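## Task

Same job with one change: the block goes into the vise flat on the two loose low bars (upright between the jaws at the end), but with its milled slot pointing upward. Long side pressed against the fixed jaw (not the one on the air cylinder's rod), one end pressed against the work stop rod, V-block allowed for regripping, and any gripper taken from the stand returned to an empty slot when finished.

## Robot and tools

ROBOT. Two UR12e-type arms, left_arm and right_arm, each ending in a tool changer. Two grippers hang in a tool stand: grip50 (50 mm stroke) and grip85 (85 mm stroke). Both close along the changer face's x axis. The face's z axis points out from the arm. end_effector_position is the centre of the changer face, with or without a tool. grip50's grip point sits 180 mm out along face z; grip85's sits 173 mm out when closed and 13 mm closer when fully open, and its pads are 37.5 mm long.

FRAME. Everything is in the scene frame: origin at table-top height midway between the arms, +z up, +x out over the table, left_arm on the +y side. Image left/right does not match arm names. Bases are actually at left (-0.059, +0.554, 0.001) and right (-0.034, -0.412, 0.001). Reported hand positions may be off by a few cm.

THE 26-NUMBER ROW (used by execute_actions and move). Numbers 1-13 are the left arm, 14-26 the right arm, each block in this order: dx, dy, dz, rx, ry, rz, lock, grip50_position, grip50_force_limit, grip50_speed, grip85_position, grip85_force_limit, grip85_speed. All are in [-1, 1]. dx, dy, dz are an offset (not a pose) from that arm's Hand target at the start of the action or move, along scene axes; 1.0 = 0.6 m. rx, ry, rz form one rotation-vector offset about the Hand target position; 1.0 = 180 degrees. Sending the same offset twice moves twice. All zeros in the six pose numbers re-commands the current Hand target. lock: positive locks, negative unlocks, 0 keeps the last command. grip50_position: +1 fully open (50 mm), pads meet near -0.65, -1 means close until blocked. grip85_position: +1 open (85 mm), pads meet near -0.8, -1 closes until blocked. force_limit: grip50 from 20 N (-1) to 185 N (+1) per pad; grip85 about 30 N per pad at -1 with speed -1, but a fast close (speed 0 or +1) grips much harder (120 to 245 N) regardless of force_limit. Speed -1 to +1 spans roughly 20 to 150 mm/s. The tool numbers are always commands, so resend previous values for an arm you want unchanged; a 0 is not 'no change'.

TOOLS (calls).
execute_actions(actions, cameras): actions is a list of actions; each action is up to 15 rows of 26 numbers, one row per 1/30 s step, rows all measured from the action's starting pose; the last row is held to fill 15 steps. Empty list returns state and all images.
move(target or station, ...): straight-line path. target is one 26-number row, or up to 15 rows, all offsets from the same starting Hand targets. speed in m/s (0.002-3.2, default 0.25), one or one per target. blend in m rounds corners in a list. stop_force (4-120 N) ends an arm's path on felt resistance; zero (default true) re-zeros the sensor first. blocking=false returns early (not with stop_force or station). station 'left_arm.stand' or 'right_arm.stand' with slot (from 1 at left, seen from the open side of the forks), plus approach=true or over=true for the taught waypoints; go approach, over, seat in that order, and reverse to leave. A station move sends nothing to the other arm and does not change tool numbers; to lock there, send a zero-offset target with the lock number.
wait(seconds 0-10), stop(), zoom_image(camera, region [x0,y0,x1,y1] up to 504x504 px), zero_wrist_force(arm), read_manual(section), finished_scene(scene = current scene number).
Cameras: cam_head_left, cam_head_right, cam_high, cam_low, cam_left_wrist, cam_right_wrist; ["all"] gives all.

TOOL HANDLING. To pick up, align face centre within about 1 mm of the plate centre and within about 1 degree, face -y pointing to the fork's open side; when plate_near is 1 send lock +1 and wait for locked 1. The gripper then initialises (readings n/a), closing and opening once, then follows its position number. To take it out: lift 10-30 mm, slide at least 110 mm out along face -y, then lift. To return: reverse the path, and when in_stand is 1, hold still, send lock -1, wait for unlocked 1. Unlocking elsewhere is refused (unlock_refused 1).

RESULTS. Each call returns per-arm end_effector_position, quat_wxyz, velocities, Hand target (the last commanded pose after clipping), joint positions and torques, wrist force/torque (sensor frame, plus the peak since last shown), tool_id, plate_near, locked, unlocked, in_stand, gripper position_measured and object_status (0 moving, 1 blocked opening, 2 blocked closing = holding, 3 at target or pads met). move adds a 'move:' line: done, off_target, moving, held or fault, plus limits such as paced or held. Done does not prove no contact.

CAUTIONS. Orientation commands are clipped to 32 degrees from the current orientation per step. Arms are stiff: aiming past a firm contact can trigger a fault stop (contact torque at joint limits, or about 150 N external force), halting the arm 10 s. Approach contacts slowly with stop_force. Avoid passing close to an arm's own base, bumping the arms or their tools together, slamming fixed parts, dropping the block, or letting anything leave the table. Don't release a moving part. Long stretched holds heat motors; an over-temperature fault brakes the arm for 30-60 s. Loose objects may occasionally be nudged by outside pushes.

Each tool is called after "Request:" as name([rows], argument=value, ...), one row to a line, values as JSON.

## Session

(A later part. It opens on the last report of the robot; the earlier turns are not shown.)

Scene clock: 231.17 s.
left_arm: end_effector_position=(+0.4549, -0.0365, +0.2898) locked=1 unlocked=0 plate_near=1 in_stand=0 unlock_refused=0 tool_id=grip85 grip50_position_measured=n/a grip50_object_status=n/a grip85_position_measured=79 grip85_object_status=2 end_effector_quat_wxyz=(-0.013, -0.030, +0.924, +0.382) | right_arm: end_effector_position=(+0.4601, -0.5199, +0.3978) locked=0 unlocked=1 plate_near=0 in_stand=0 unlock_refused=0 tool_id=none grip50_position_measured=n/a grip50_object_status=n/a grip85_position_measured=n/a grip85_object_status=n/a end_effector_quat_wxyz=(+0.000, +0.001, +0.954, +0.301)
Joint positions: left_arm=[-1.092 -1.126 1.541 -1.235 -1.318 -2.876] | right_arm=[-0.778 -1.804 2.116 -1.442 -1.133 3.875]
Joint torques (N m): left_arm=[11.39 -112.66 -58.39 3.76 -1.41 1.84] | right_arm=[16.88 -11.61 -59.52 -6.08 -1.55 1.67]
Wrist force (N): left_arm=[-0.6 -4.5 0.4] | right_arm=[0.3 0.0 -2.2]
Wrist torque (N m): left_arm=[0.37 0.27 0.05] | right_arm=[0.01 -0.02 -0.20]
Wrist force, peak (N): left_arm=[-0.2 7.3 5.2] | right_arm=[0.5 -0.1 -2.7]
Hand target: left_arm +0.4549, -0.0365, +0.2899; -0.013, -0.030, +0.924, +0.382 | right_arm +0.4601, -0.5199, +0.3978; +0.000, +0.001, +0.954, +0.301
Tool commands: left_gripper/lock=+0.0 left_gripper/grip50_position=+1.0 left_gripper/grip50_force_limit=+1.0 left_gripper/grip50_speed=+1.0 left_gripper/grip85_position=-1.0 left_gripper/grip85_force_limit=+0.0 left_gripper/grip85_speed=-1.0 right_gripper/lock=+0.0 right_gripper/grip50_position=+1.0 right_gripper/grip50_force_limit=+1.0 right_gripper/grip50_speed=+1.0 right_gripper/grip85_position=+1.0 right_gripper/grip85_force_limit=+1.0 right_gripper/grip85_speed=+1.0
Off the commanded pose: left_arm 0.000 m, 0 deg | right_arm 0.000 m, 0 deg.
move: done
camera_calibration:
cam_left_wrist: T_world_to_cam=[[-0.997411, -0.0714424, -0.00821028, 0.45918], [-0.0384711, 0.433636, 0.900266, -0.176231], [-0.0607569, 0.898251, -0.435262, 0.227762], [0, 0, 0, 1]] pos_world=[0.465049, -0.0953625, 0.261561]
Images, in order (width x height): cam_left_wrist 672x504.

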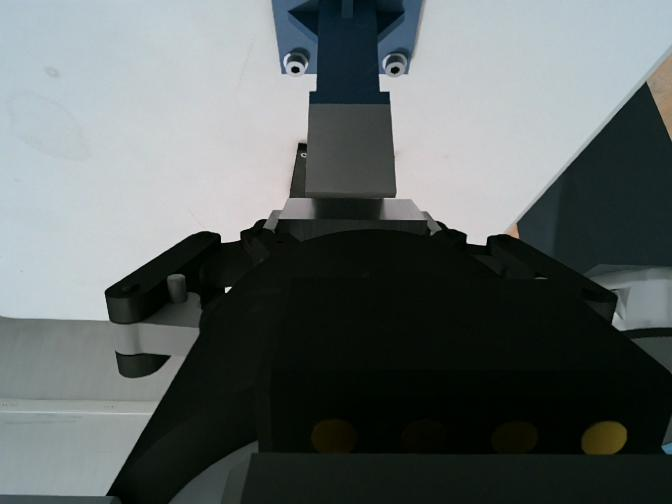

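Request:
move(target=[-0.0013, 0.0212, -0.0212, 0, 0, 0, 1, 1, 1, 1, -1, 0, -1, 0, 0, 0, 0, 0, 0, 0, 1, 1, 1, 1, 1, 1], speed=0.006, stop_force=6, cameras=[])

Request:
move(target=[0.0014, -0.0218, -0.0206, 0, 0, 0, 1, 1, 1, 1, -1, 0, -1, 0, 0, 0, 0, 0, 0, 0, 1, 1, 1, 1, 1, 1], speed=0.006, stop_force=6, cameras=["cam_left_wrist"])

Request:
zoom_image(camera="cam_left_wrist", region=[250, 90, 450, 250])

Scene clock: 238.20 s.
left_arm: end_effector_position=(+0.4546, -0.0313, +0.2848) locked=1 unlocked=0 plate_near=1 in_stand=0 unlock_refused=0 tool_id=grip85 grip50_position_measured=n/a grip50_object_status=n/a grip85_position_measured=79 grip85_object_status=2 end_effector_quat_wxyz=(-0.013, -0.030, +0.924, +0.382) | right_arm: end_effector_position=(+0.4601, -0.5199, +0.3978) locked=0 unlocked=1 plate_near=0 in_stand=0 unlock_refused=0 tool_id=none grip50_position_measured=n/a grip50_object_status=n/a grip85_position_measured=n/a grip85_object_status=n/a end_effector_quat_wxyz=(+0.000, +0.001, +0.954, +0.301)
Joint positions: left_arm=[-1.09 -1.129 1.556 -1.247 -1.316 -2.875] | right_arm=[-0.778 -1.804 2.116 -1.442 -1.133 3.875]
Joint torques (N m): left_arm=[-4.38 -86.82 -54.29 3.78 2.19 -1.98] | right_arm=[16.62 -12.64 -59.34 -6.1 -1.57 1.56]
Wrist force (N): left_arm=[0.8 -4.2 -3.1] | right_arm=[0.3 -0.1 -2.3]
Wrist torque (N m): left_arm=[0.25 0.62 0.04] | right_arm=[0.01 -0.03 -0.20]
Wrist force, peak (N): left_arm=[1.7 -3.0 -14.0] | right_arm=[0.5 -0.4 -2.6]
Hand target: left_arm +0.4546, -0.0313, +0.2848; -0.013, -0.030, +0.924, +0.382 (not the last commanded pose) | right_arm +0.4601, -0.5199, +0.3978; +0.000, +0.001, +0.954, +0.301
Tool commands: left_gripper/lock=+0.0 left_gripper/grip50_position=+1.0 left_gripper/grip50_force_limit=+1.0 left_gripper/grip50_speed=+1.0 left_gripper/grip85_position=-1.0 left_gripper/grip85_force_limit=+0.0 left_gripper/grip85_speed=-1.0 right_gripper/lock=+0.0 right_gripper/grip50_position=+1.0 right_gripper/grip50_force_limit=+1.0 right_gripper/grip50_speed=+1.0 right_gripper/grip85_position=+1.0 right_gripper/grip85_force_limit=+1.0 right_gripper/grip85_speed=+1.0
Off the commanded pose: left_arm 0.011 m, 0 deg | right_arm 0.000 m, 0 deg.
move: contact (left_arm)
No camera images: "cameras" was empty.

Scene clock: 240.67 s.
left_arm: end_effector_position=(+0.4550, -0.0375, +0.2789) locked=1 unlocked=0 plate_near=1 in_stand=0 unlock_refused=0 tool_id=grip85 grip50_position_measured=n/a grip50_object_status=n/a grip85_position_measured=79 grip85_object_status=2 end_effector_quat_wxyz=(-0.013, -0.030, +0.924, +0.382) | right_arm: end_effector_position=(+0.4601, -0.5199, +0.3978) locked=0 unlocked=1 plate_near=0 in_stand=0 unlock_refused=0 tool_id=none grip50_position_measured=n/a grip50_object_status=n/a grip85_position_measured=n/a grip85_object_status=n/a end_effector_quat_wxyz=(+0.000, +0.001, +0.954, +0.301)
Joint positions: left_arm=[-1.092 -1.117 1.549 -1.252 -1.318 -2.877] | right_arm=[-0.778 -1.804 2.116 -1.442 -1.133 3.875]
Joint torques (N m): left_arm=[1.16 -112.35 -44.04 0.04 1.35 1.04] | right_arm=[15.41 -12.93 -59.35 -6.04 -1.77 1.48]
Wrist force (N): left_arm=[-2.7 0.4 1.0] | right_arm=[0.6 0.1 -2.4]
Wrist torque (N m): left_arm=[-0.32 -0.05 0.23] | right_arm=[0.01 -0.04 -0.20]
Wrist force, peak (N): left_arm=[1.7 14.0 -1.6] | right_arm=[0.8 -0.2 -2.6]
Hand target: left_arm +0.4550, -0.0374, +0.2789; -0.013, -0.030, +0.924, +0.382 (not the last commanded pose) | right_arm +0.4601, -0.5199, +0.3978; +0.000, +0.001, +0.954, +0.301
Tool commands: left_gripper/lock=+0.0 left_gripper/grip50_position=+1.0 left_gripper/grip50_force_limit=+1.0 left_gripper/grip50_speed=+1.0 left_gripper/grip85_position=-1.0 left_gripper/grip85_force_limit=+0.0 left_gripper/grip85_speed=-1.0 right_gripper/lock=+0.0 right_gripper/grip50_position=+1.0 right_gripper/grip50_force_limit=+1.0 right_gripper/grip50_speed=+1.0 right_gripper/grip85_position=+1.0 right_gripper/grip85_force_limit=+1.0 right_gripper/grip85_speed=+1.0
Off the commanded pose: left_arm 0.010 m, 0 deg | right_arm 0.000 m, 0 deg.
move: contact (left_arm)
camera_calibration:
cam_left_wrist: T_world_to_cam=[[-0.997411, -0.0714399, -0.00820366, 0.459125], [-0.0384695, 0.433718, 0.900227, -0.166008], [-0.0607541, 0.898212, -0.435343, 0.223848], [0, 0, 0, 1]] pos_world=[0.465149, -0.0962624, 0.250662]
Images, in order (width x height): cam_left_wrist 672x504.

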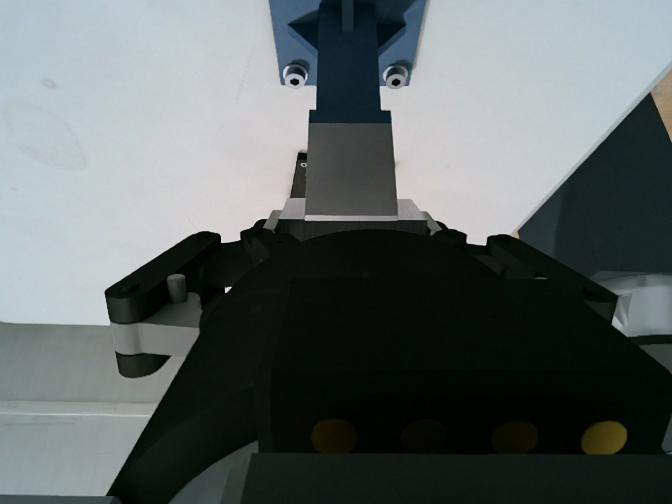

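Scaled by 2.520 from the camera's 672x504 image, which has a finer 960x720 frame.

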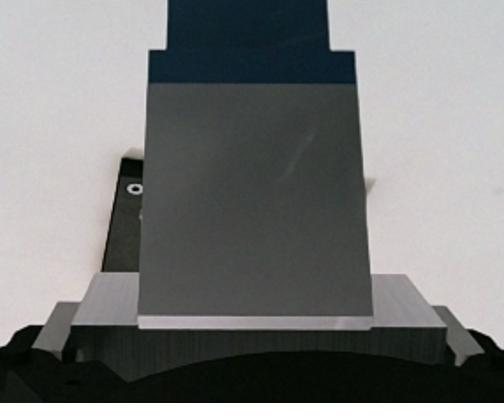

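Request:
execute_actions([
  [[0,0,0,0,0,0,1,1,1,1,0.6,0,-1,0,0,0,0,0,0,0,1,1,1,1,1,1]],
  [[0,0,0,0,0,0,1,1,1,1,0.6,0,-1,0,0,0,0,0,0,0,1,1,1,1,1,1]],
  [[0,0,0,0,0,0,1,1,1,1,0.6,0,-1,0,0,0,0,0,0,0,1,1,1,1,1,1]],
], cameras=["cam_left_wrist"])

Scene clock: 288.23 s.
left_arm: end_effector_position=(+0.4550, -0.0374, +0.2789) locked=1 unlocked=0 plate_near=1 in_stand=0 unlock_refused=0 tool_id=grip85 grip50_position_measured=n/a grip50_object_status=n/a grip85_position_measured=53 grip85_object_status=3 end_effector_quat_wxyz=(-0.013, -0.030, +0.924, +0.382) | right_arm: end_effector_position=(+0.4601, -0.5199, +0.3978) locked=0 unlocked=1 plate_near=0 in_stand=0 unlock_refused=0 tool_id=none grip50_position_measured=n/a grip50_object_status=n/a grip85_position_measured=n/a grip85_object_status=n/a end_effector_quat_wxyz=(+0.000, +0.001, +0.954, +0.301)
Joint positions: left_arm=[-1.092 -1.117 1.549 -1.252 -1.318 -2.877] | right_arm=[-0.778 -1.804 2.116 -1.442 -1.133 3.875]
Joint torques (N m): left_arm=[3.8 -112.75 -51.03 -0.37 2.67 0.84] | right_arm=[15.05 -12.13 -59.19 -6.12 -1.43 1.51]
Wrist force (N): left_arm=[-0.8 -3.1 -1.4] | right_arm=[0.6 -0.3 -2.2]
Wrist torque (N m): left_arm=[0.18 0.27 0.34] | right_arm=[-0.01 -0.05 -0.19]
Wrist force, peak (N): left_arm=[-3.2 -0.2 1.5] | right_arm=[0.4 0.1 -2.6]
Hand target: left_arm +0.4550, -0.0374, +0.2789; -0.013, -0.030, +0.924, +0.382 | right_arm +0.4601, -0.5199, +0.3978; +0.000, +0.001, +0.954, +0.301
Tool commands: left_gripper/lock=+0.0 left_gripper/grip50_position=+1.0 left_gripper/grip50_force_limit=+1.0 left_gripper/grip50_speed=+1.0 left_gripper/grip85_position=+0.6 left_gripper/grip85_force_limit=+0.0 left_gripper/grip85_speed=-1.0 right_gripper/lock=+0.0 right_gripper/grip50_position=+1.0 right_gripper/grip50_force_limit=+1.0 right_gripper/grip50_speed=+1.0 right_gripper/grip85_position=+1.0 right_gripper/grip85_force_limit=+1.0 right_gripper/grip85_speed=+1.0
Off the commanded pose: left_arm 0.000 m, 0 deg | right_arm 0.000 m, 0 deg.
camera_calibration:
cam_left_wrist: T_world_to_cam=[[-0.997411, -0.0714424, -0.00821028, 0.459126], [-0.0384711, 0.433636, 0.900266, -0.166024], [-0.0607569, 0.898251, -0.435262, 0.223832], [0, 0, 0, 1]] pos_world=[0.465149, -0.0962625, 0.250661]
Images, in order (width x height): cam_left_wrist 672x504.

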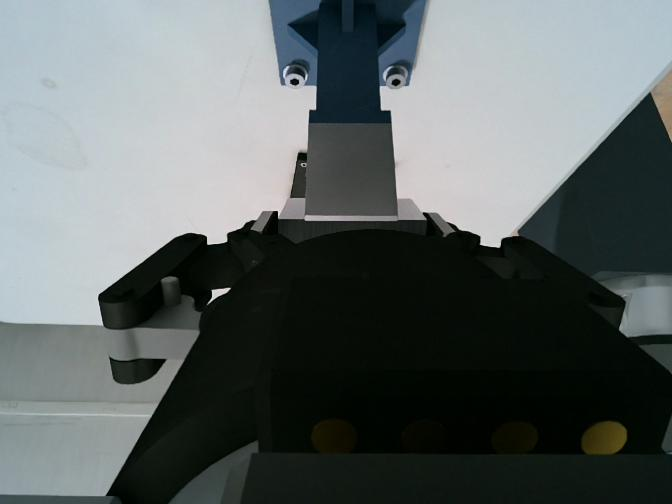

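Request:
move([
  [0.0077,-0.1294,0.1297,0,0,0,1,1,1,1,0.6,0,-1,0,0,0,0,0,0,0,1,1,1,1,1,1],
  [-0.0167,0.179,0.3685,-0.2496,-0.0148,0,1,1,1,1,0.6,0,-1,0,0,0,0,0,0,0,1,1,1,1,1,1],
  [-0.0305,0.4992,0.0982,-0.4991,-0.0297,0,1,1,1,1,0.6,0,-1,0,0,0,0,0,0,0,1,1,1,1,1,1],
], speed=[0.12,0.35,0.3], blend=[0.02,0.08,0], cameras=["cam_left_wrist"])

Request:
zoom_image(camera="cam_left_wrist", region=[250, 100, 450, 250])

Scene clock: 298.50 s.
left_arm: end_effector_position=(+0.4367, +0.2620, +0.3379) locked=1 unlocked=0 plate_near=1 in_stand=0 unlock_refused=0 tool_id=grip85 grip50_position_measured=n/a grip50_object_status=n/a grip85_position_measured=53 grip85_object_status=3 end_effector_quat_wxyz=(+0.008, -0.028, +0.923, -0.383) | right_arm: end_effector_position=(+0.4601, -0.5199, +0.3978) locked=0 unlocked=1 plate_near=0 in_stand=0 unlock_refused=0 tool_id=none grip50_position_measured=n/a grip50_object_status=n/a grip85_position_measured=n/a grip85_object_status=n/a end_effector_quat_wxyz=(+0.000, +0.001, +0.954, +0.301)
Joint positions: left_arm=[-0.612 -1.628 2.377 -2.899 -2.135 -2.465] | right_arm=[-0.778 -1.804 2.116 -1.442 -1.133 3.875]
Joint torques (N m): left_arm=[2.23 -46.73 -43.19 -10.98 -4.43 -1.28] | right_arm=[15.35 -12.2 -59.28 -5.97 -1.41 1.5]
Wrist force (N): left_arm=[-1.1 0.8 -0.9] | right_arm=[0.6 0.0 -2.1]
Wrist torque (N m): left_arm=[0.07 0.25 0.21] | right_arm=[0.01 -0.05 -0.19]
Wrist force, peak (N): left_arm=[-0.6 -8.1 -5.1] | right_arm=[0.5 0.0 -2.7]
Hand target: left_arm +0.4367, +0.2621, +0.3378; +0.008, -0.028, +0.923, -0.383 | right_arm +0.4601, -0.5199, +0.3978; +0.000, +0.001, +0.954, +0.301
Tool commands: left_gripper/lock=+0.0 left_gripper/grip50_position=+1.0 left_gripper/grip50_force_limit=+1.0 left_gripper/grip50_speed=+1.0 left_gripper/grip85_position=+0.6 left_gripper/grip85_force_limit=+0.0 left_gripper/grip85_speed=-1.0 right_gripper/lock=+0.0 right_gripper/grip50_position=+1.0 right_gripper/grip50_force_limit=+1.0 right_gripper/grip50_speed=+1.0 right_gripper/grip85_position=+1.0 right_gripper/grip85_force_limit=+1.0 right_gripper/grip85_speed=+1.0
Off the commanded pose: left_arm 0.000 m, 0 deg | right_arm 0.000 m, 0 deg.
move: done
camera_calibration:
cam_left_wrist: T_world_to_cam=[[-0.997628, -0.0677762, 0.0120229, 0.455089], [-0.0662493, 0.897987, -0.435006, -0.00811579], [0.0186867, -0.434771, -0.900347, 0.451159], [0, 0, 0, 1]] pos_world=[0.445042, 0.234283, 0.397198]
Images, in order (width x height): cam_left_wrist 672x504.

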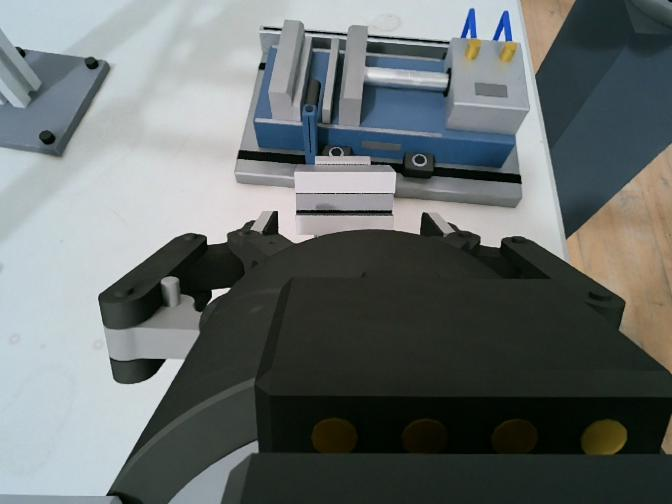

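Scaled by 2.520 from the camera's 672x504 image, which has a finer 960x720 frame.

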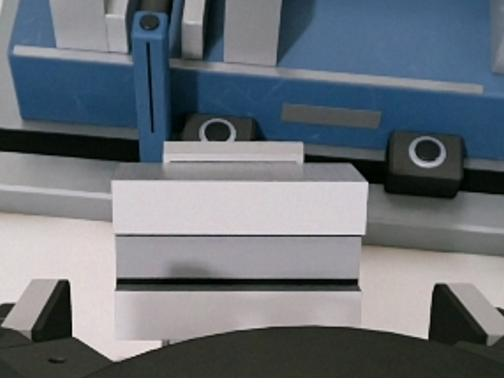

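Request:
zoom_image(camera="cam_left_wrist", region=[285, 150, 345, 210])

Request:
zoom_image(camera="cam_left_wrist", region=[350, 150, 410, 210])

Scaled by 8.400 from the camera's 672x504 image, which has a finer 960x720 frame.

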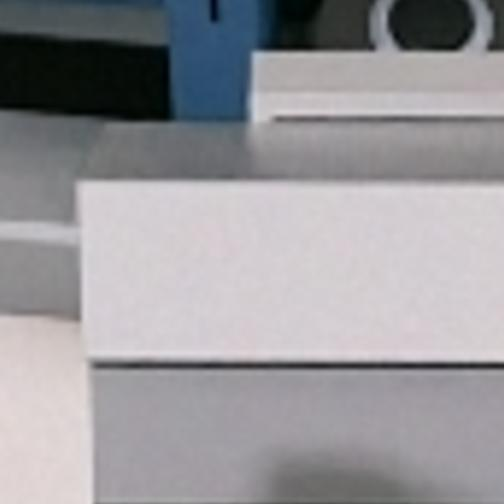

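Scaled by 8.400 from the camera's 672x504 image, which has a finer 960x720 frame.

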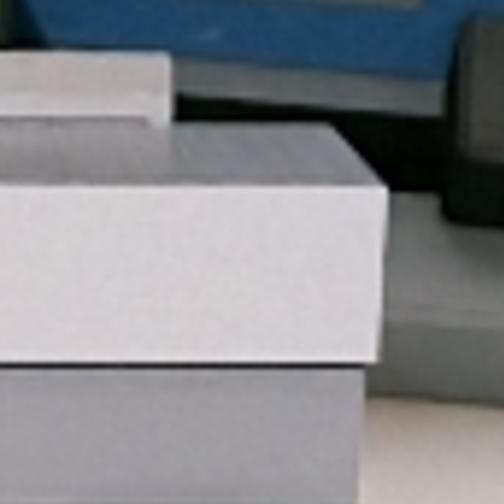

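Request:
move(target=[0.0034,-0.0373,-0.0332,0,0,0,1,1,1,1,0.184,0,-0.5,0,0,0,0,0,0,0,1,1,1,1,1,1], speed=0.05)

Request:
move(target=[0.0017,-0.0282,-0.0283,0,0,0,1,1,1,1,0.184,0,-0.5,0,0,0,0,0,0,0,1,1,1,1,1,1], speed=0.005, stop_force=5, cameras=["cam_left_wrist"])

Scene clock: 324.60 s.
left_arm: end_effector_position=(+0.4387, +0.2397, +0.3178) locked=1 unlocked=0 plate_near=1 in_stand=0 unlock_refused=0 tool_id=grip85 grip50_position_measured=n/a grip50_object_status=n/a grip85_position_measured=106 grip85_object_status=3 end_effector_quat_wxyz=(+0.008, -0.028, +0.923, -0.383) end_effector_velocity=(+0.000, +0.001, +0.000) end_effector_angular_velocity=(+0.002, +0.002, -0.001) | right_arm: end_effector_position=(+0.4601, -0.5199, +0.3978) locked=0 unlocked=1 plate_near=0 in_stand=0 unlock_refused=0 tool_id=none grip50_position_measured=n/a grip50_object_status=n/a grip85_position_measured=n/a grip85_object_status=n/a end_effector_quat_wxyz=(+0.000, +0.001, +0.954, +0.301)
Joint positions: left_arm=[-0.645 -1.574 2.379 -2.972 -2.117 -2.497] | right_arm=[-0.778 -1.804 2.116 -1.442 -1.133 3.875]
Joint velocities: left_arm=[0.002 -0.002 0 0.005 -0.001 0.002] | right_arm=[within noise]
Joint torques (N m): left_arm=[9.67 -64.75 -48.52 -5.43 -4.92 1.93] | right_arm=[14.89 -12.58 -58.47 -5.85 -1.58 1.35]
Wrist force (N): left_arm=[-0.9 0.4 -1.3] | right_arm=[0.6 -0.3 -2.2]
Wrist torque (N m): left_arm=[-0.01 0.22 0.21] | right_arm=[-0.02 -0.04 -0.20]
Wrist force, peak (N): left_arm=[-1.0 0.9 -4.2] | right_arm=[0.8 0.0 -2.4]
Hand target: left_arm +0.4387, +0.2397, +0.3179; +0.008, -0.028, +0.923, -0.383 | right_arm +0.4601, -0.5199, +0.3978; +0.000, +0.001, +0.954, +0.301
Tool commands: left_gripper/lock=+0.0 left_gripper/grip50_position=+1.0 left_gripper/grip50_force_limit=+1.0 left_gripper/grip50_speed=+1.0 left_gripper/grip85_position=+0.184 left_gripper/grip85_force_limit=+0.0 left_gripper/grip85_speed=-0.5 right_gripper/lock=+0.0 right_gripper/grip50_position=+1.0 right_gripper/grip50_force_limit=+1.0 right_gripper/grip50_speed=+1.0 right_gripper/grip85_position=+1.0 right_gripper/grip85_force_limit=+1.0 right_gripper/grip85_speed=+1.0
Off the commanded pose: left_arm 0.000 m, 0 deg | right_arm 0.000 m, 0 deg.
move: done

Scene clock: 329.60 s.
left_arm: end_effector_position=(+0.4395, +0.2258, +0.3039) locked=1 unlocked=0 plate_near=1 in_stand=0 unlock_refused=0 tool_id=grip85 grip50_position_measured=n/a grip50_object_status=n/a grip85_position_measured=106 grip85_object_status=3 end_effector_quat_wxyz=(+0.008, -0.028, +0.923, -0.383) | right_arm: end_effector_position=(+0.4601, -0.5199, +0.3978) locked=0 unlocked=1 plate_near=0 in_stand=0 unlock_refused=0 tool_id=none grip50_position_measured=n/a grip50_object_status=n/a grip85_position_measured=n/a grip85_object_status=n/a end_effector_quat_wxyz=(+0.000, +0.001, +0.954, +0.301)
Joint positions: left_arm=[-0.666 -1.537 2.379 -3.02 -2.106 -2.516] | right_arm=[-0.778 -1.804 2.116 -1.442 -1.133 3.875]
Joint torques (N m): left_arm=[3.82 -66.3 -38.73 -5.81 -5.38 1.18] | right_arm=[15.32 -13.26 -58.71 -5.79 -1.61 1.25]
Wrist force (N): left_arm=[-0.8 1.2 -1.3] | right_arm=[0.9 -0.1 -2.3]
Wrist torque (N m): left_arm=[0.03 0.17 0.19] | right_arm=[0.00 -0.07 -0.19]
Wrist force, peak (N): left_arm=[-2.9 0.8 -9.7] | right_arm=[0.6 -0.2 -2.7]
Hand target: left_arm +0.4395, +0.2258, +0.3039; +0.008, -0.028, +0.923, -0.383 (not the last commanded pose) | right_arm +0.4601, -0.5199, +0.3978; +0.000, +0.001, +0.954, +0.301
Tool commands: left_gripper/lock=+0.0 left_gripper/grip50_position=+1.0 left_gripper/grip50_force_limit=+1.0 left_gripper/grip50_speed=+1.0 left_gripper/grip85_position=+0.184 left_gripper/grip85_force_limit=+0.0 left_gripper/grip85_speed=-0.5 right_gripper/lock=+0.0 right_gripper/grip50_position=+1.0 right_gripper/grip50_force_limit=+1.0 right_gripper/grip50_speed=+1.0 right_gripper/grip85_position=+1.0 right_gripper/grip85_force_limit=+1.0 right_gripper/grip85_speed=+1.0
Off the commanded pose: left_arm 0.004 m, 0 deg | right_arm 0.000 m, 0 deg.
move: contact (left_arm)
camera_calibration:
cam_left_wrist: T_world_to_cam=[[-0.997636, -0.0676432, 0.0120786, 0.455788], [-0.0661514, 0.897938, -0.435122, 0.00992693], [0.0185872, -0.434892, -0.900291, 0.404851], [0, 0, 0, 1]] pos_world=[0.447842, 0.197984, 0.363297]
Images, in order (width x height): cam_left_wrist 672x504.

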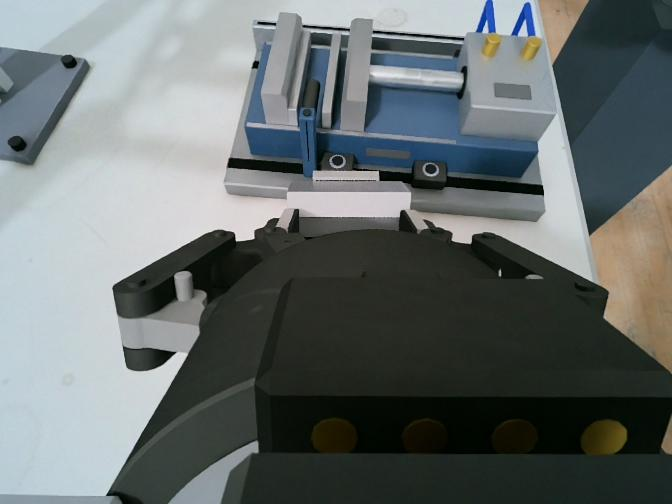

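Request:
zoom_image(camera="cam_left_wrist", region=[260, 160, 440, 250])

Scaled by 2.800 from the camera's 672x504 image, which has a finer 960x720 frame.

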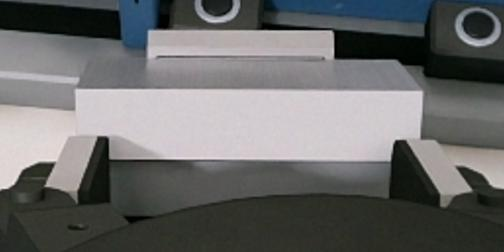

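Request:
move(target=[-0.0007,0.0118,0.0118,0,0,0,1,1,1,1,0.6,0.5,-0.5,0,0,0,0,0,0,0,1,1,1,1,1,1], speed=0.05)

Request:
move(target=[0.0017,-0.0289,-0.0290,0,0,0,1,1,1,1,0.6,0.5,-0.5,0,0,0,0,0,0,0,1,1,1,1,1,1], speed=0.03, stop_force=10, cameras=["cam_left_wrist", "cam_right_wrist"])

Scene clock: 343.83 s.
left_arm: end_effector_position=(+0.4391, +0.2329, +0.3110) locked=1 unlocked=0 plate_near=1 in_stand=0 unlock_refused=0 tool_id=grip85 grip50_position_measured=n/a grip50_object_status=n/a grip85_position_measured=53 grip85_object_status=0 end_effector_quat_wxyz=(+0.008, -0.028, +0.923, -0.383) | right_arm: end_effector_position=(+0.4601, -0.5199, +0.3978) locked=0 unlocked=1 plate_near=0 in_stand=0 unlock_refused=0 tool_id=none grip50_position_measured=n/a grip50_object_status=n/a grip85_position_measured=n/a grip85_object_status=n/a end_effector_quat_wxyz=(+0.000, +0.001, +0.954, +0.301)
Joint positions: left_arm=[-0.655 -1.556 2.379 -2.995 -2.112 -2.506] | right_arm=[-0.778 -1.804 2.116 -1.442 -1.133 3.875]
Joint torques (N m): left_arm=[-6.05 -35.43 -52.51 -12.05 -3.86 -1.83] | right_arm=[14.37 -12.75 -59.08 -6.07 -1.33 1.24]
Wrist force (N): left_arm=[-0.6 1.1 -0.8] | right_arm=[0.5 -0.3 -2.1]
Wrist torque (N m): left_arm=[0.05 0.19 -0.11] | right_arm=[-0.01 -0.04 -0.20]
Wrist force, peak (N): left_arm=[-0.7 1.2 -2.0] | right_arm=[0.6 -0.3 -2.5]
Hand target: left_arm +0.4391, +0.2328, +0.3110; +0.008, -0.028, +0.923, -0.383 | right_arm +0.4601, -0.5199, +0.3978; +0.000, +0.001, +0.954, +0.301
Tool commands: left_gripper/lock=+0.0 left_gripper/grip50_position=+1.0 left_gripper/grip50_force_limit=+1.0 left_gripper/grip50_speed=+1.0 left_gripper/grip85_position=+0.6 left_gripper/grip85_force_limit=+0.5 left_gripper/grip85_speed=-0.5 right_gripper/lock=+0.0 right_gripper/grip50_position=+1.0 right_gripper/grip50_force_limit=+1.0 right_gripper/grip50_speed=+1.0 right_gripper/grip85_position=+1.0 right_gripper/grip85_force_limit=+1.0 right_gripper/grip85_speed=+1.0
Off the commanded pose: left_arm 0.000 m, 0 deg | right_arm 0.000 m, 0 deg.
move: done

Scene clock: 345.67 s.
left_arm: end_effector_position=(+0.4401, +0.2155, +0.2936) locked=1 unlocked=0 plate_near=1 in_stand=0 unlock_refused=0 tool_id=grip85 grip50_position_measured=n/a grip50_object_status=n/a grip85_position_measured=53 grip85_object_status=3 end_effector_quat_wxyz=(+0.008, -0.028, +0.923, -0.383) | right_arm: end_effector_position=(+0.4601, -0.5199, +0.3978) locked=0 unlocked=1 plate_near=0 in_stand=0 unlock_refused=0 tool_id=none grip50_position_measured=n/a grip50_object_status=n/a grip85_position_measured=n/a grip85_object_status=n/a end_effector_quat_wxyz=(+0.000, +0.001, +0.954, +0.301)
Joint positions: left_arm=[-0.68 -1.51 2.379 -3.054 -2.097 -2.53] | right_arm=[-0.778 -1.804 2.116 -1.442 -1.133 3.875]
Joint torques (N m): left_arm=[7.01 -66.43 -49.44 -5.71 -5.93 1.41] | right_arm=[15.07 -14.14 -58.81 -5.91 -1.51 1.38]
Wrist force (N): left_arm=[-0.7 0.6 -0.9] | right_arm=[0.5 -0.1 -2.4]
Wrist torque (N m): left_arm=[0.04 0.17 0.18] | right_arm=[0.00 -0.04 -0.20]
Wrist force, peak (N): left_arm=[-1.3 1.3 -2.1] | right_arm=[0.6 -0.4 -2.5]
Hand target: left_arm +0.4401, +0.2155, +0.2936; +0.008, -0.028, +0.923, -0.383 | right_arm +0.4601, -0.5199, +0.3978; +0.000, +0.001, +0.954, +0.301
Tool commands: left_gripper/lock=+0.0 left_gripper/grip50_position=+1.0 left_gripper/grip50_force_limit=+1.0 left_gripper/grip50_speed=+1.0 left_gripper/grip85_position=+0.6 left_gripper/grip85_force_limit=+0.5 left_gripper/grip85_speed=-0.5 right_gripper/lock=+0.0 right_gripper/grip50_position=+1.0 right_gripper/grip50_force_limit=+1.0 right_gripper/grip50_speed=+1.0 right_gripper/grip85_position=+1.0 right_gripper/grip85_force_limit=+1.0 right_gripper/grip85_speed=+1.0
Off the commanded pose: left_arm 0.000 m, 0 deg | right_arm 0.000 m, 0 deg.
move: done
camera_calibration:
cam_left_wrist: T_world_to_cam=[[-0.997636, -0.0676432, 0.0120786, 0.455814], [-0.0661514, 0.897938, -0.435122, 0.0147336], [0.0185872, -0.434892, -0.900291, 0.391087], [0, 0, 0, 1]] pos_world=[0.448442, 0.187684, 0.352997]
cam_right_wrist: T_world_to_cam=[[-0.999859, -0.0114233, -0.012299, 0.466433], [-0.016616, 0.569657, 0.821715, 0.0287495], [-0.00238049, 0.821803, -0.569766, 0.690616], [0, 0, 0, 1]] pos_world=[0.468489, -0.5786, 0.375603]
Images, in order (width x height): cam_left_wrist 672x504, cam_right_wrist 672x504.

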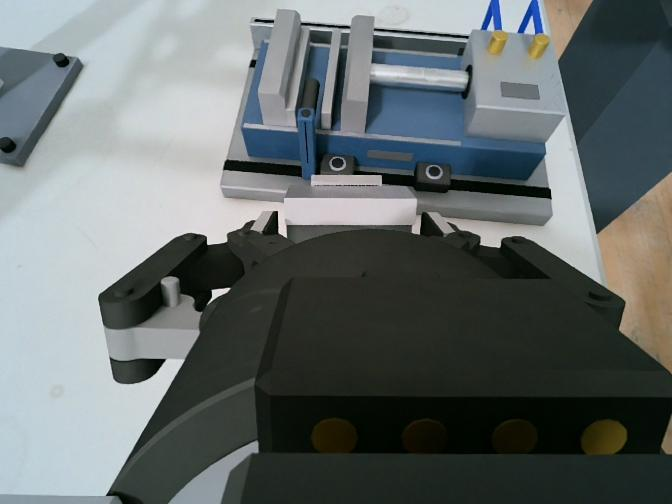

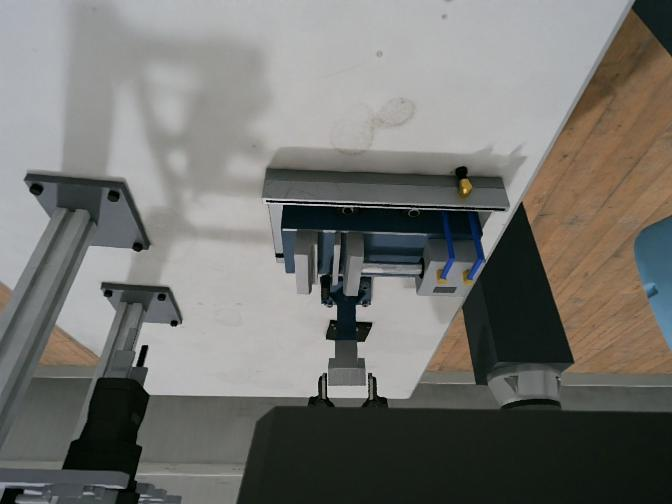

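Request:
execute_actions([
  [[0,0,0,0,0,0,1,1,1,1,-1,0.5,-1,0,0,0,0,0,0,0,1,1,1,1,1,1]],
  [[0,0,0,0,0,0,1,1,1,1,-1,0.5,-1,0,0,0,0,0,0,0,1,1,1,1,1,1]],
  [[0,0,0,0,0,0,1,1,1,1,-1,0.5,-1,0,0,0,0,0,0,0,1,1,1,1,1,1]],
], cameras=["cam_left_wrist"])

Request:
zoom_image(camera="cam_left_wrist", region=[260, 160, 440, 250])

Scene clock: 352.17 s.
left_arm: end_effector_position=(+0.4401, +0.2155, +0.2937) locked=1 unlocked=0 plate_near=1 in_stand=0 unlock_refused=0 tool_id=grip85 grip50_position_measured=n/a grip50_object_status=n/a grip85_position_measured=81 grip85_object_status=2 end_effector_quat_wxyz=(+0.008, -0.028, +0.923, -0.383) | right_arm: end_effector_position=(+0.4601, -0.5199, +0.3978) locked=0 unlocked=1 plate_near=0 in_stand=0 unlock_refused=0 tool_id=none grip50_position_measured=n/a grip50_object_status=n/a grip85_position_measured=n/a grip85_object_status=n/a end_effector_quat_wxyz=(+0.000, +0.001, +0.954, +0.301)
Joint positions: left_arm=[-0.68 -1.51 2.379 -3.054 -2.097 -2.53] | right_arm=[-0.778 -1.804 2.116 -1.442 -1.133 3.875]
Joint torques (N m): left_arm=[-20.05 -18.87 -41.05 -5.35 0.71 1.25] | right_arm=[15.52 -14.08 -58.52 -5.83 -1.3 1.32]
Wrist force (N): left_arm=[13.0 9.8 -53.4] | right_arm=[0.6 -0.2 -2.4]
Wrist torque (N m): left_arm=[-1.57 2.42 0.07] | right_arm=[-0.01 -0.05 -0.20]
Wrist force, peak (N): left_arm=[13.6 10.3 -54.7] | right_arm=[0.3 -0.1 -2.6]
Hand target: left_arm +0.4401, +0.2155, +0.2936; +0.008, -0.028, +0.923, -0.383 | right_arm +0.4601, -0.5199, +0.3978; +0.000, +0.001, +0.954, +0.301
Tool commands: left_gripper/lock=+0.0 left_gripper/grip50_position=+1.0 left_gripper/grip50_force_limit=+1.0 left_gripper/grip50_speed=+1.0 left_gripper/grip85_position=-1.0 left_gripper/grip85_force_limit=+0.5 left_gripper/grip85_speed=-1.0 right_gripper/lock=+0.0 right_gripper/grip50_position=+1.0 right_gripper/grip50_force_limit=+1.0 right_gripper/grip50_speed=+1.0 right_gripper/grip85_position=+1.0 right_gripper/grip85_force_limit=+1.0 right_gripper/grip85_speed=+1.0
Off the commanded pose: left_arm 0.000 m, 0 deg | right_arm 0.000 m, 0 deg.
camera_calibration:
cam_left_wrist: T_world_to_cam=[[-0.997637, -0.0676407, 0.0120847, 0.455818], [-0.0661502, 0.897899, -0.435203, 0.0146787], [0.0185866, -0.434974, -0.900251, 0.391132], [0, 0, 0, 1]] pos_world=[0.448442, 0.187784, 0.352997]
Images, in order (width x height): cam_left_wrist 672x504.

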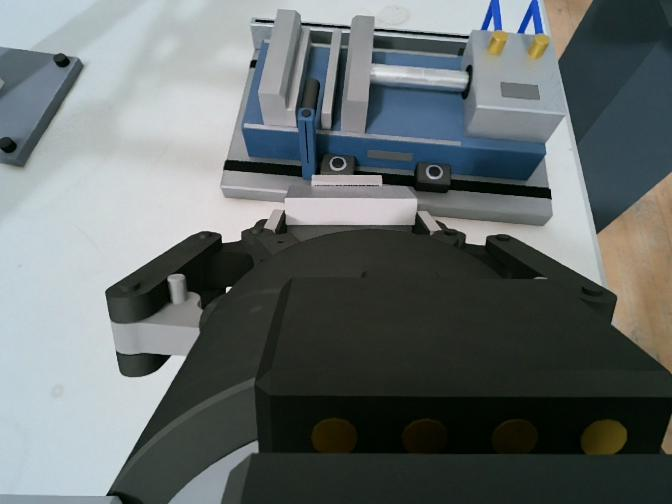

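Scaled by 2.800 from the camera's 672x504 image, which has a finer 960x720 frame.

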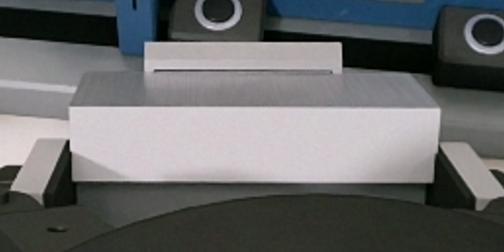

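Request:
move(target=[-0.0002,0.0035,0.0035,0,0,0,1,1,1,1,-1,0.5,-1,0,0,0,0,0,0,0,1,1,1,1,1,1], speed=0.01)

Request:
move(target=[0,0,0.06,0,0,0,1,1,1,1,-1,0.5,-1,0,0,0,0,0,0,0,1,1,1,1,1,1], speed=0.05, cameras=["cam_left_wrist", "cam_right_wrist"])

Request:
zoom_image(camera="cam_left_wrist", region=[260, 160, 440, 250])

Scene clock: 358.30 s.
left_arm: end_effector_position=(+0.4400, +0.2176, +0.2957) locked=1 unlocked=0 plate_near=1 in_stand=0 unlock_refused=0 tool_id=grip85 grip50_position_measured=n/a grip50_object_status=n/a grip85_position_measured=81 grip85_object_status=2 end_effector_quat_wxyz=(+0.008, -0.028, +0.923, -0.383) | right_arm: end_effector_position=(+0.4601, -0.5199, +0.3978) locked=0 unlocked=1 plate_near=0 in_stand=0 unlock_refused=0 tool_id=none grip50_position_measured=n/a grip50_object_status=n/a grip85_position_measured=n/a grip85_object_status=n/a end_effector_quat_wxyz=(+0.000, +0.001, +0.954, +0.301)
Joint positions: left_arm=[-0.677 -1.515 2.379 -3.047 -2.099 -2.527] | right_arm=[-0.778 -1.804 2.116 -1.442 -1.133 3.875]
Joint torques (N m): left_arm=[3.9 -57.39 -37.24 -7.44 -6.12 1.37] | right_arm=[15.42 -11.33 -58.15 -5.98 -1.43 1.21]
Wrist force (N): left_arm=[-1.0 1.0 0.5] | right_arm=[0.6 0.0 -2.2]
Wrist torque (N m): left_arm=[0.04 0.17 -0.15] | right_arm=[0.00 -0.04 -0.20]
Wrist force, peak (N): left_arm=[13.3 9.0 -56.1] | right_arm=[0.6 0.0 -2.6]
Hand target: left_arm +0.4400, +0.2176, +0.2957; +0.008, -0.028, +0.923, -0.383 | right_arm +0.4601, -0.5199, +0.3978; +0.000, +0.001, +0.954, +0.301
Tool commands: left_gripper/lock=+0.0 left_gripper/grip50_position=+1.0 left_gripper/grip50_force_limit=+1.0 left_gripper/grip50_speed=+1.0 left_gripper/grip85_position=-1.0 left_gripper/grip85_force_limit=+0.5 left_gripper/grip85_speed=-1.0 right_gripper/lock=+0.0 right_gripper/grip50_position=+1.0 right_gripper/grip50_force_limit=+1.0 right_gripper/grip50_speed=+1.0 right_gripper/grip85_position=+1.0 right_gripper/grip85_force_limit=+1.0 right_gripper/grip85_speed=+1.0
Off the commanded pose: left_arm 0.000 m, 0 deg | right_arm 0.000 m, 0 deg.
move: done

Scene clock: 359.33 s.
left_arm: end_effector_position=(+0.4400, +0.2176, +0.3318) locked=1 unlocked=0 plate_near=1 in_stand=0 unlock_refused=0 tool_id=grip85 grip50_position_measured=n/a grip50_object_status=n/a grip85_position_measured=81 grip85_object_status=2 end_effector_quat_wxyz=(+0.008, -0.028, +0.923, -0.383) end_effector_velocity=(+0.000, +0.000, -0.003) end_effector_angular_velocity=(+0.001, +0.002, +0.001) | right_arm: end_effector_position=(+0.4601, -0.5199, +0.3978) locked=0 unlocked=1 plate_near=0 in_stand=0 unlock_refused=0 tool_id=none grip50_position_measured=n/a grip50_object_status=n/a grip85_position_measured=n/a grip85_object_status=n/a end_effector_quat_wxyz=(+0.000, +0.001, +0.954, +0.301)
Joint positions: left_arm=[-0.677 -1.577 2.35 -2.957 -2.099 -2.528] | right_arm=[-0.778 -1.804 2.116 -1.442 -1.133 3.875]
Joint velocities: left_arm=[0 0.003 0.003 -0.005 0 -0.001] | right_arm=[within noise]
Joint torques (N m): left_arm=[-3.56 -40.84 -42.19 -12.62 -4.81 0.24] | right_arm=[14.8 -11.93 -58.72 -5.77 -1.32 1.22]
Wrist force (N): left_arm=[-0.9 2.1 0.3] | right_arm=[0.6 0.0 -2.4]
Wrist torque (N m): left_arm=[-0.21 0.21 -0.08] | right_arm=[0.00 -0.05 -0.20]
Wrist force, peak (N): left_arm=[-0.2 4.9 2.4] | right_arm=[0.4 -0.4 -2.6]
Hand target: left_arm +0.4400, +0.2176, +0.3317; +0.008, -0.028, +0.923, -0.383 | right_arm +0.4601, -0.5199, +0.3978; +0.000, +0.001, +0.954, +0.301
Tool commands: left_gripper/lock=+0.0 left_gripper/grip50_position=+1.0 left_gripper/grip50_force_limit=+1.0 left_gripper/grip50_speed=+1.0 left_gripper/grip85_position=-1.0 left_gripper/grip85_force_limit=+0.5 left_gripper/grip85_speed=-1.0 right_gripper/lock=+0.0 right_gripper/grip50_position=+1.0 right_gripper/grip50_force_limit=+1.0 right_gripper/grip50_speed=+1.0 right_gripper/grip85_position=+1.0 right_gripper/grip85_force_limit=+1.0 right_gripper/grip85_speed=+1.0
Off the commanded pose: left_arm 0.000 m, 0 deg | right_arm 0.000 m, 0 deg.
move: done
camera_calibration:
cam_left_wrist: T_world_to_cam=[[-0.99763, -0.0677329, 0.0121218, 0.455492], [-0.066251, 0.897932, -0.43512, 0.029515], [0.0185874, -0.434892, -0.900291, 0.426391], [0, 0, 0, 1]] pos_world=[0.448442, 0.189784, 0.391197]
cam_right_wrist: T_world_to_cam=[[-0.999859, -0.0114233, -0.012299, 0.466433], [-0.016616, 0.569657, 0.821715, 0.0287495], [-0.00238049, 0.821803, -0.569766, 0.690616], [0, 0, 0, 1]] pos_world=[0.468489, -0.5786, 0.375603]
Images, in order (width x height): cam_left_wrist 672x504, cam_right_wrist 672x504.

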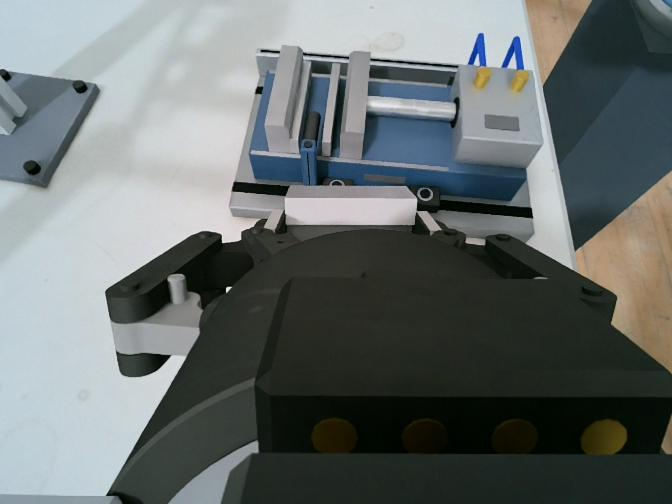

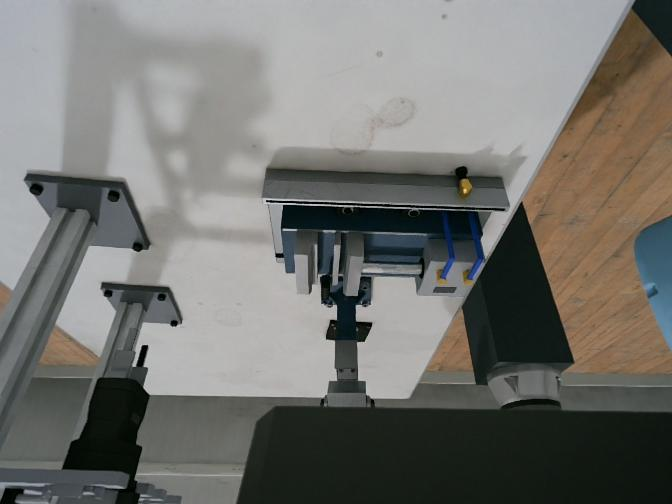

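Scaled by 2.800 from the camera's 672x504 image, which has a finer 960x720 frame.

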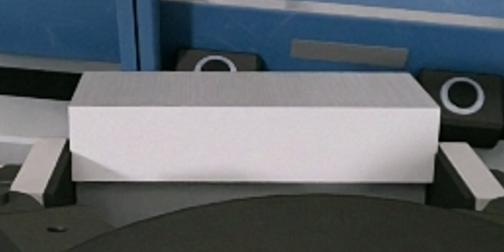

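Request:
move([
  [0,0,0.1833,0,0,0,1,1,1,1,-1,0.5,-1,0,0,0,0,0,0,0,1,1,1,1,1,1],
  [0.0608,-0.5660,0.1137,0.1986,-0.1979,-0.5010,1,1,1,1,-1,0.5,-1,0,0,0,0,0,0,0,1,1,1,1,1,1],
], speed=[0.15,0.25], blend=[0.04,0], cameras=["cam_left_wrist", "cam_right_wrist"])

Request:
zoom_image(camera="cam_left_wrist", region=[250, 100, 470, 265])

Request:
zoom_image(camera="cam_right_wrist", region=[260, 200, 400, 340])

Scene clock: 381.27 s.
left_arm: end_effector_position=(+0.4765, -0.1220, +0.3999) locked=1 unlocked=0 plate_near=1 in_stand=0 unlock_refused=0 tool_id=grip85 grip50_position_measured=n/a grip50_object_status=n/a grip85_position_measured=81 grip85_object_status=2 end_effector_quat_wxyz=(+0.000, +0.721, +0.693, +0.000) | right_arm: end_effector_position=(+0.4601, -0.5199, +0.3978) locked=0 unlocked=1 plate_near=0 in_stand=0 unlock_refused=0 tool_id=none grip50_position_measured=n/a grip50_object_status=n/a grip85_position_measured=n/a grip85_object_status=n/a end_effector_quat_wxyz=(+0.000, +0.001, +0.954, +0.301)
Joint positions: left_arm=[-1.055 -1.269 1.589 -1.891 -1.571 -1.065] | right_arm=[-0.778 -1.804 2.116 -1.442 -1.133 3.875]
Joint torques (N m): left_arm=[1.65 -105.61 -54.38 -11.22 -2.29 0.34] | right_arm=[14.94 -11.93 -58.53 -5.69 -1.5 1.41]
Wrist force (N): left_arm=[-1.5 -0.7 1.2] | right_arm=[0.3 -0.3 -2.1]
Wrist torque (N m): left_arm=[0.07 0.31 0.31] | right_arm=[-0.01 -0.03 -0.20]
Wrist force, peak (N): left_arm=[-0.8 7.3 5.2] | right_arm=[0.5 0.0 -2.7]
Hand target: left_arm +0.4765, -0.1220, +0.3999; +0.000, +0.721, +0.693, +0.000 | right_arm +0.4601, -0.5199, +0.3978; +0.000, +0.001, +0.954, +0.301
Tool commands: left_gripper/lock=+0.0 left_gripper/grip50_position=+1.0 left_gripper/grip50_force_limit=+1.0 left_gripper/grip50_speed=+1.0 left_gripper/grip85_position=-1.0 left_gripper/grip85_force_limit=+0.5 left_gripper/grip85_speed=-1.0 right_gripper/lock=+0.0 right_gripper/grip50_position=+1.0 right_gripper/grip50_force_limit=+1.0 right_gripper/grip50_speed=+1.0 right_gripper/grip85_position=+1.0 right_gripper/grip85_force_limit=+1.0 right_gripper/grip85_speed=+1.0
Off the commanded pose: left_arm 0.000 m, 0 deg | right_arm 0.000 m, 0 deg.
move: done
camera_calibration:
cam_left_wrist: T_world_to_cam=[[0.0272014, 0.999625, -0.00316708, 0.11596], [0.943795, -0.0246379, 0.329612, -0.533264], [0.329411, -0.011955, -0.944111, 0.260354], [0, 0, 0, 1]] pos_world=[0.414374, -0.125943, 0.421941]
cam_right_wrist: T_world_to_cam=[[-0.999859, -0.0114233, -0.012299, 0.466433], [-0.016616, 0.569657, 0.821715, 0.0287495], [-0.00238049, 0.821803, -0.569766, 0.690616], [0, 0, 0, 1]] pos_world=[0.468489, -0.5786, 0.375603]
Images, in order (width x height): cam_left_wrist 672x504, cam_right_wrist 672x504.

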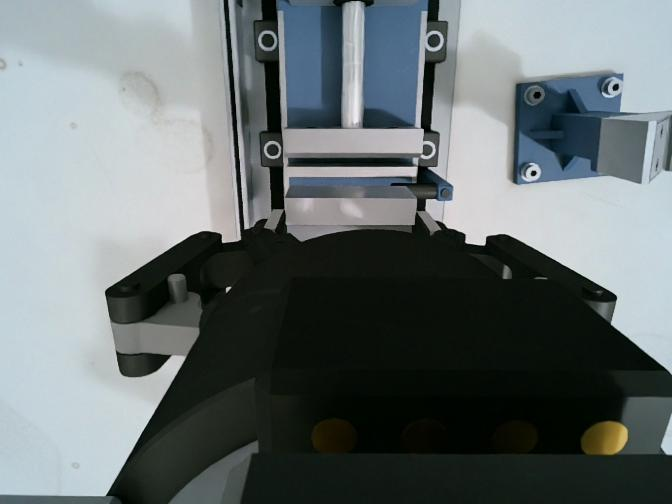

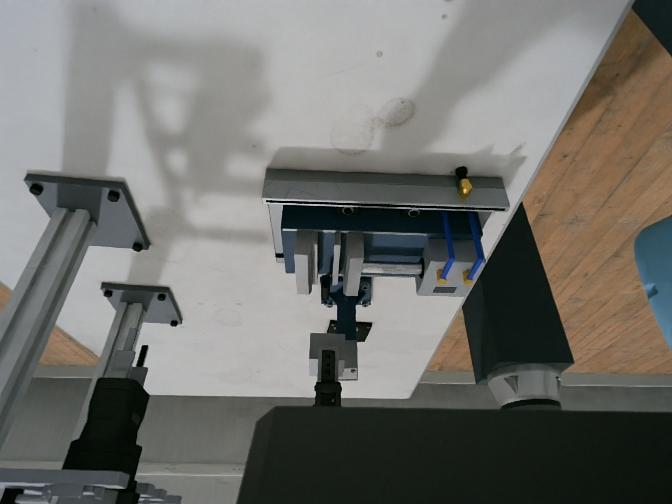

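Scaled by 2.291 from the camera's 672x504 image, which has a finer 960x720 frame.

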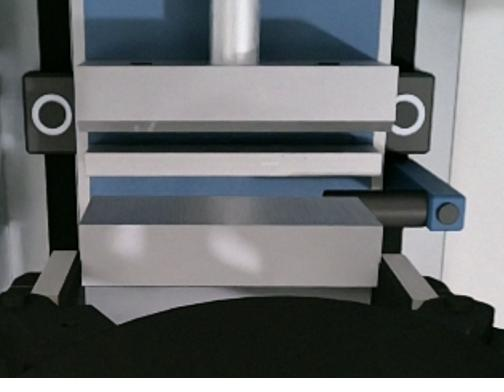

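Scaled by 3.600 from the camera's 672x504 image, which has a finer 960x720 frame.

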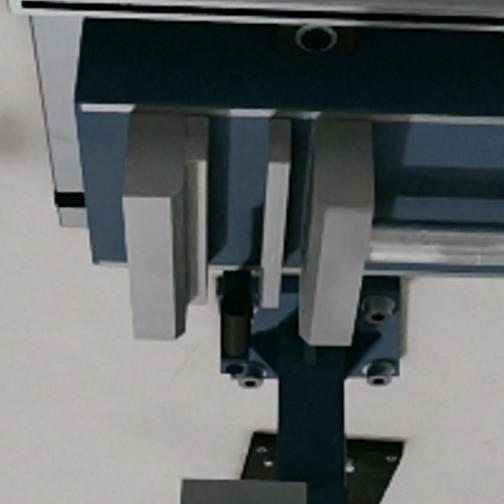

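Request:
zoom_image(camera="cam_left_wrist", region=[270, 120, 370, 220])

Request:
zoom_image(camera="cam_left_wrist", region=[360, 120, 460, 220])

Scaled by 5.040 from the camera's 672x504 image, which has a finer 960x720 frame.

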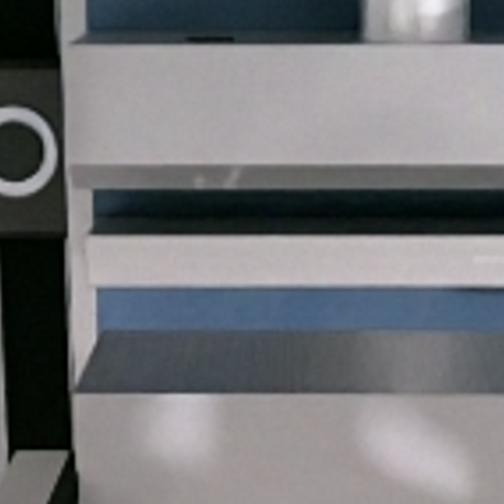

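Scaled by 5.040 from the camera's 672x504 image, which has a finer 960x720 frame.

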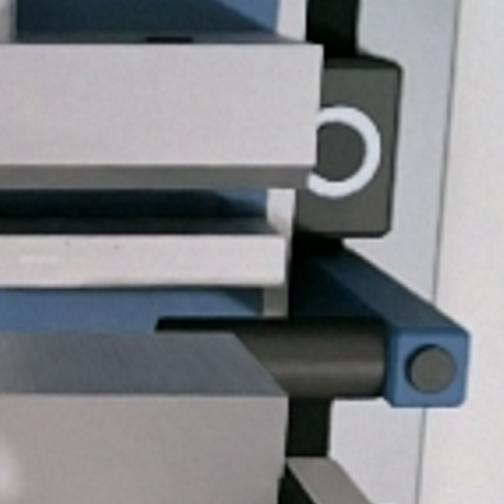

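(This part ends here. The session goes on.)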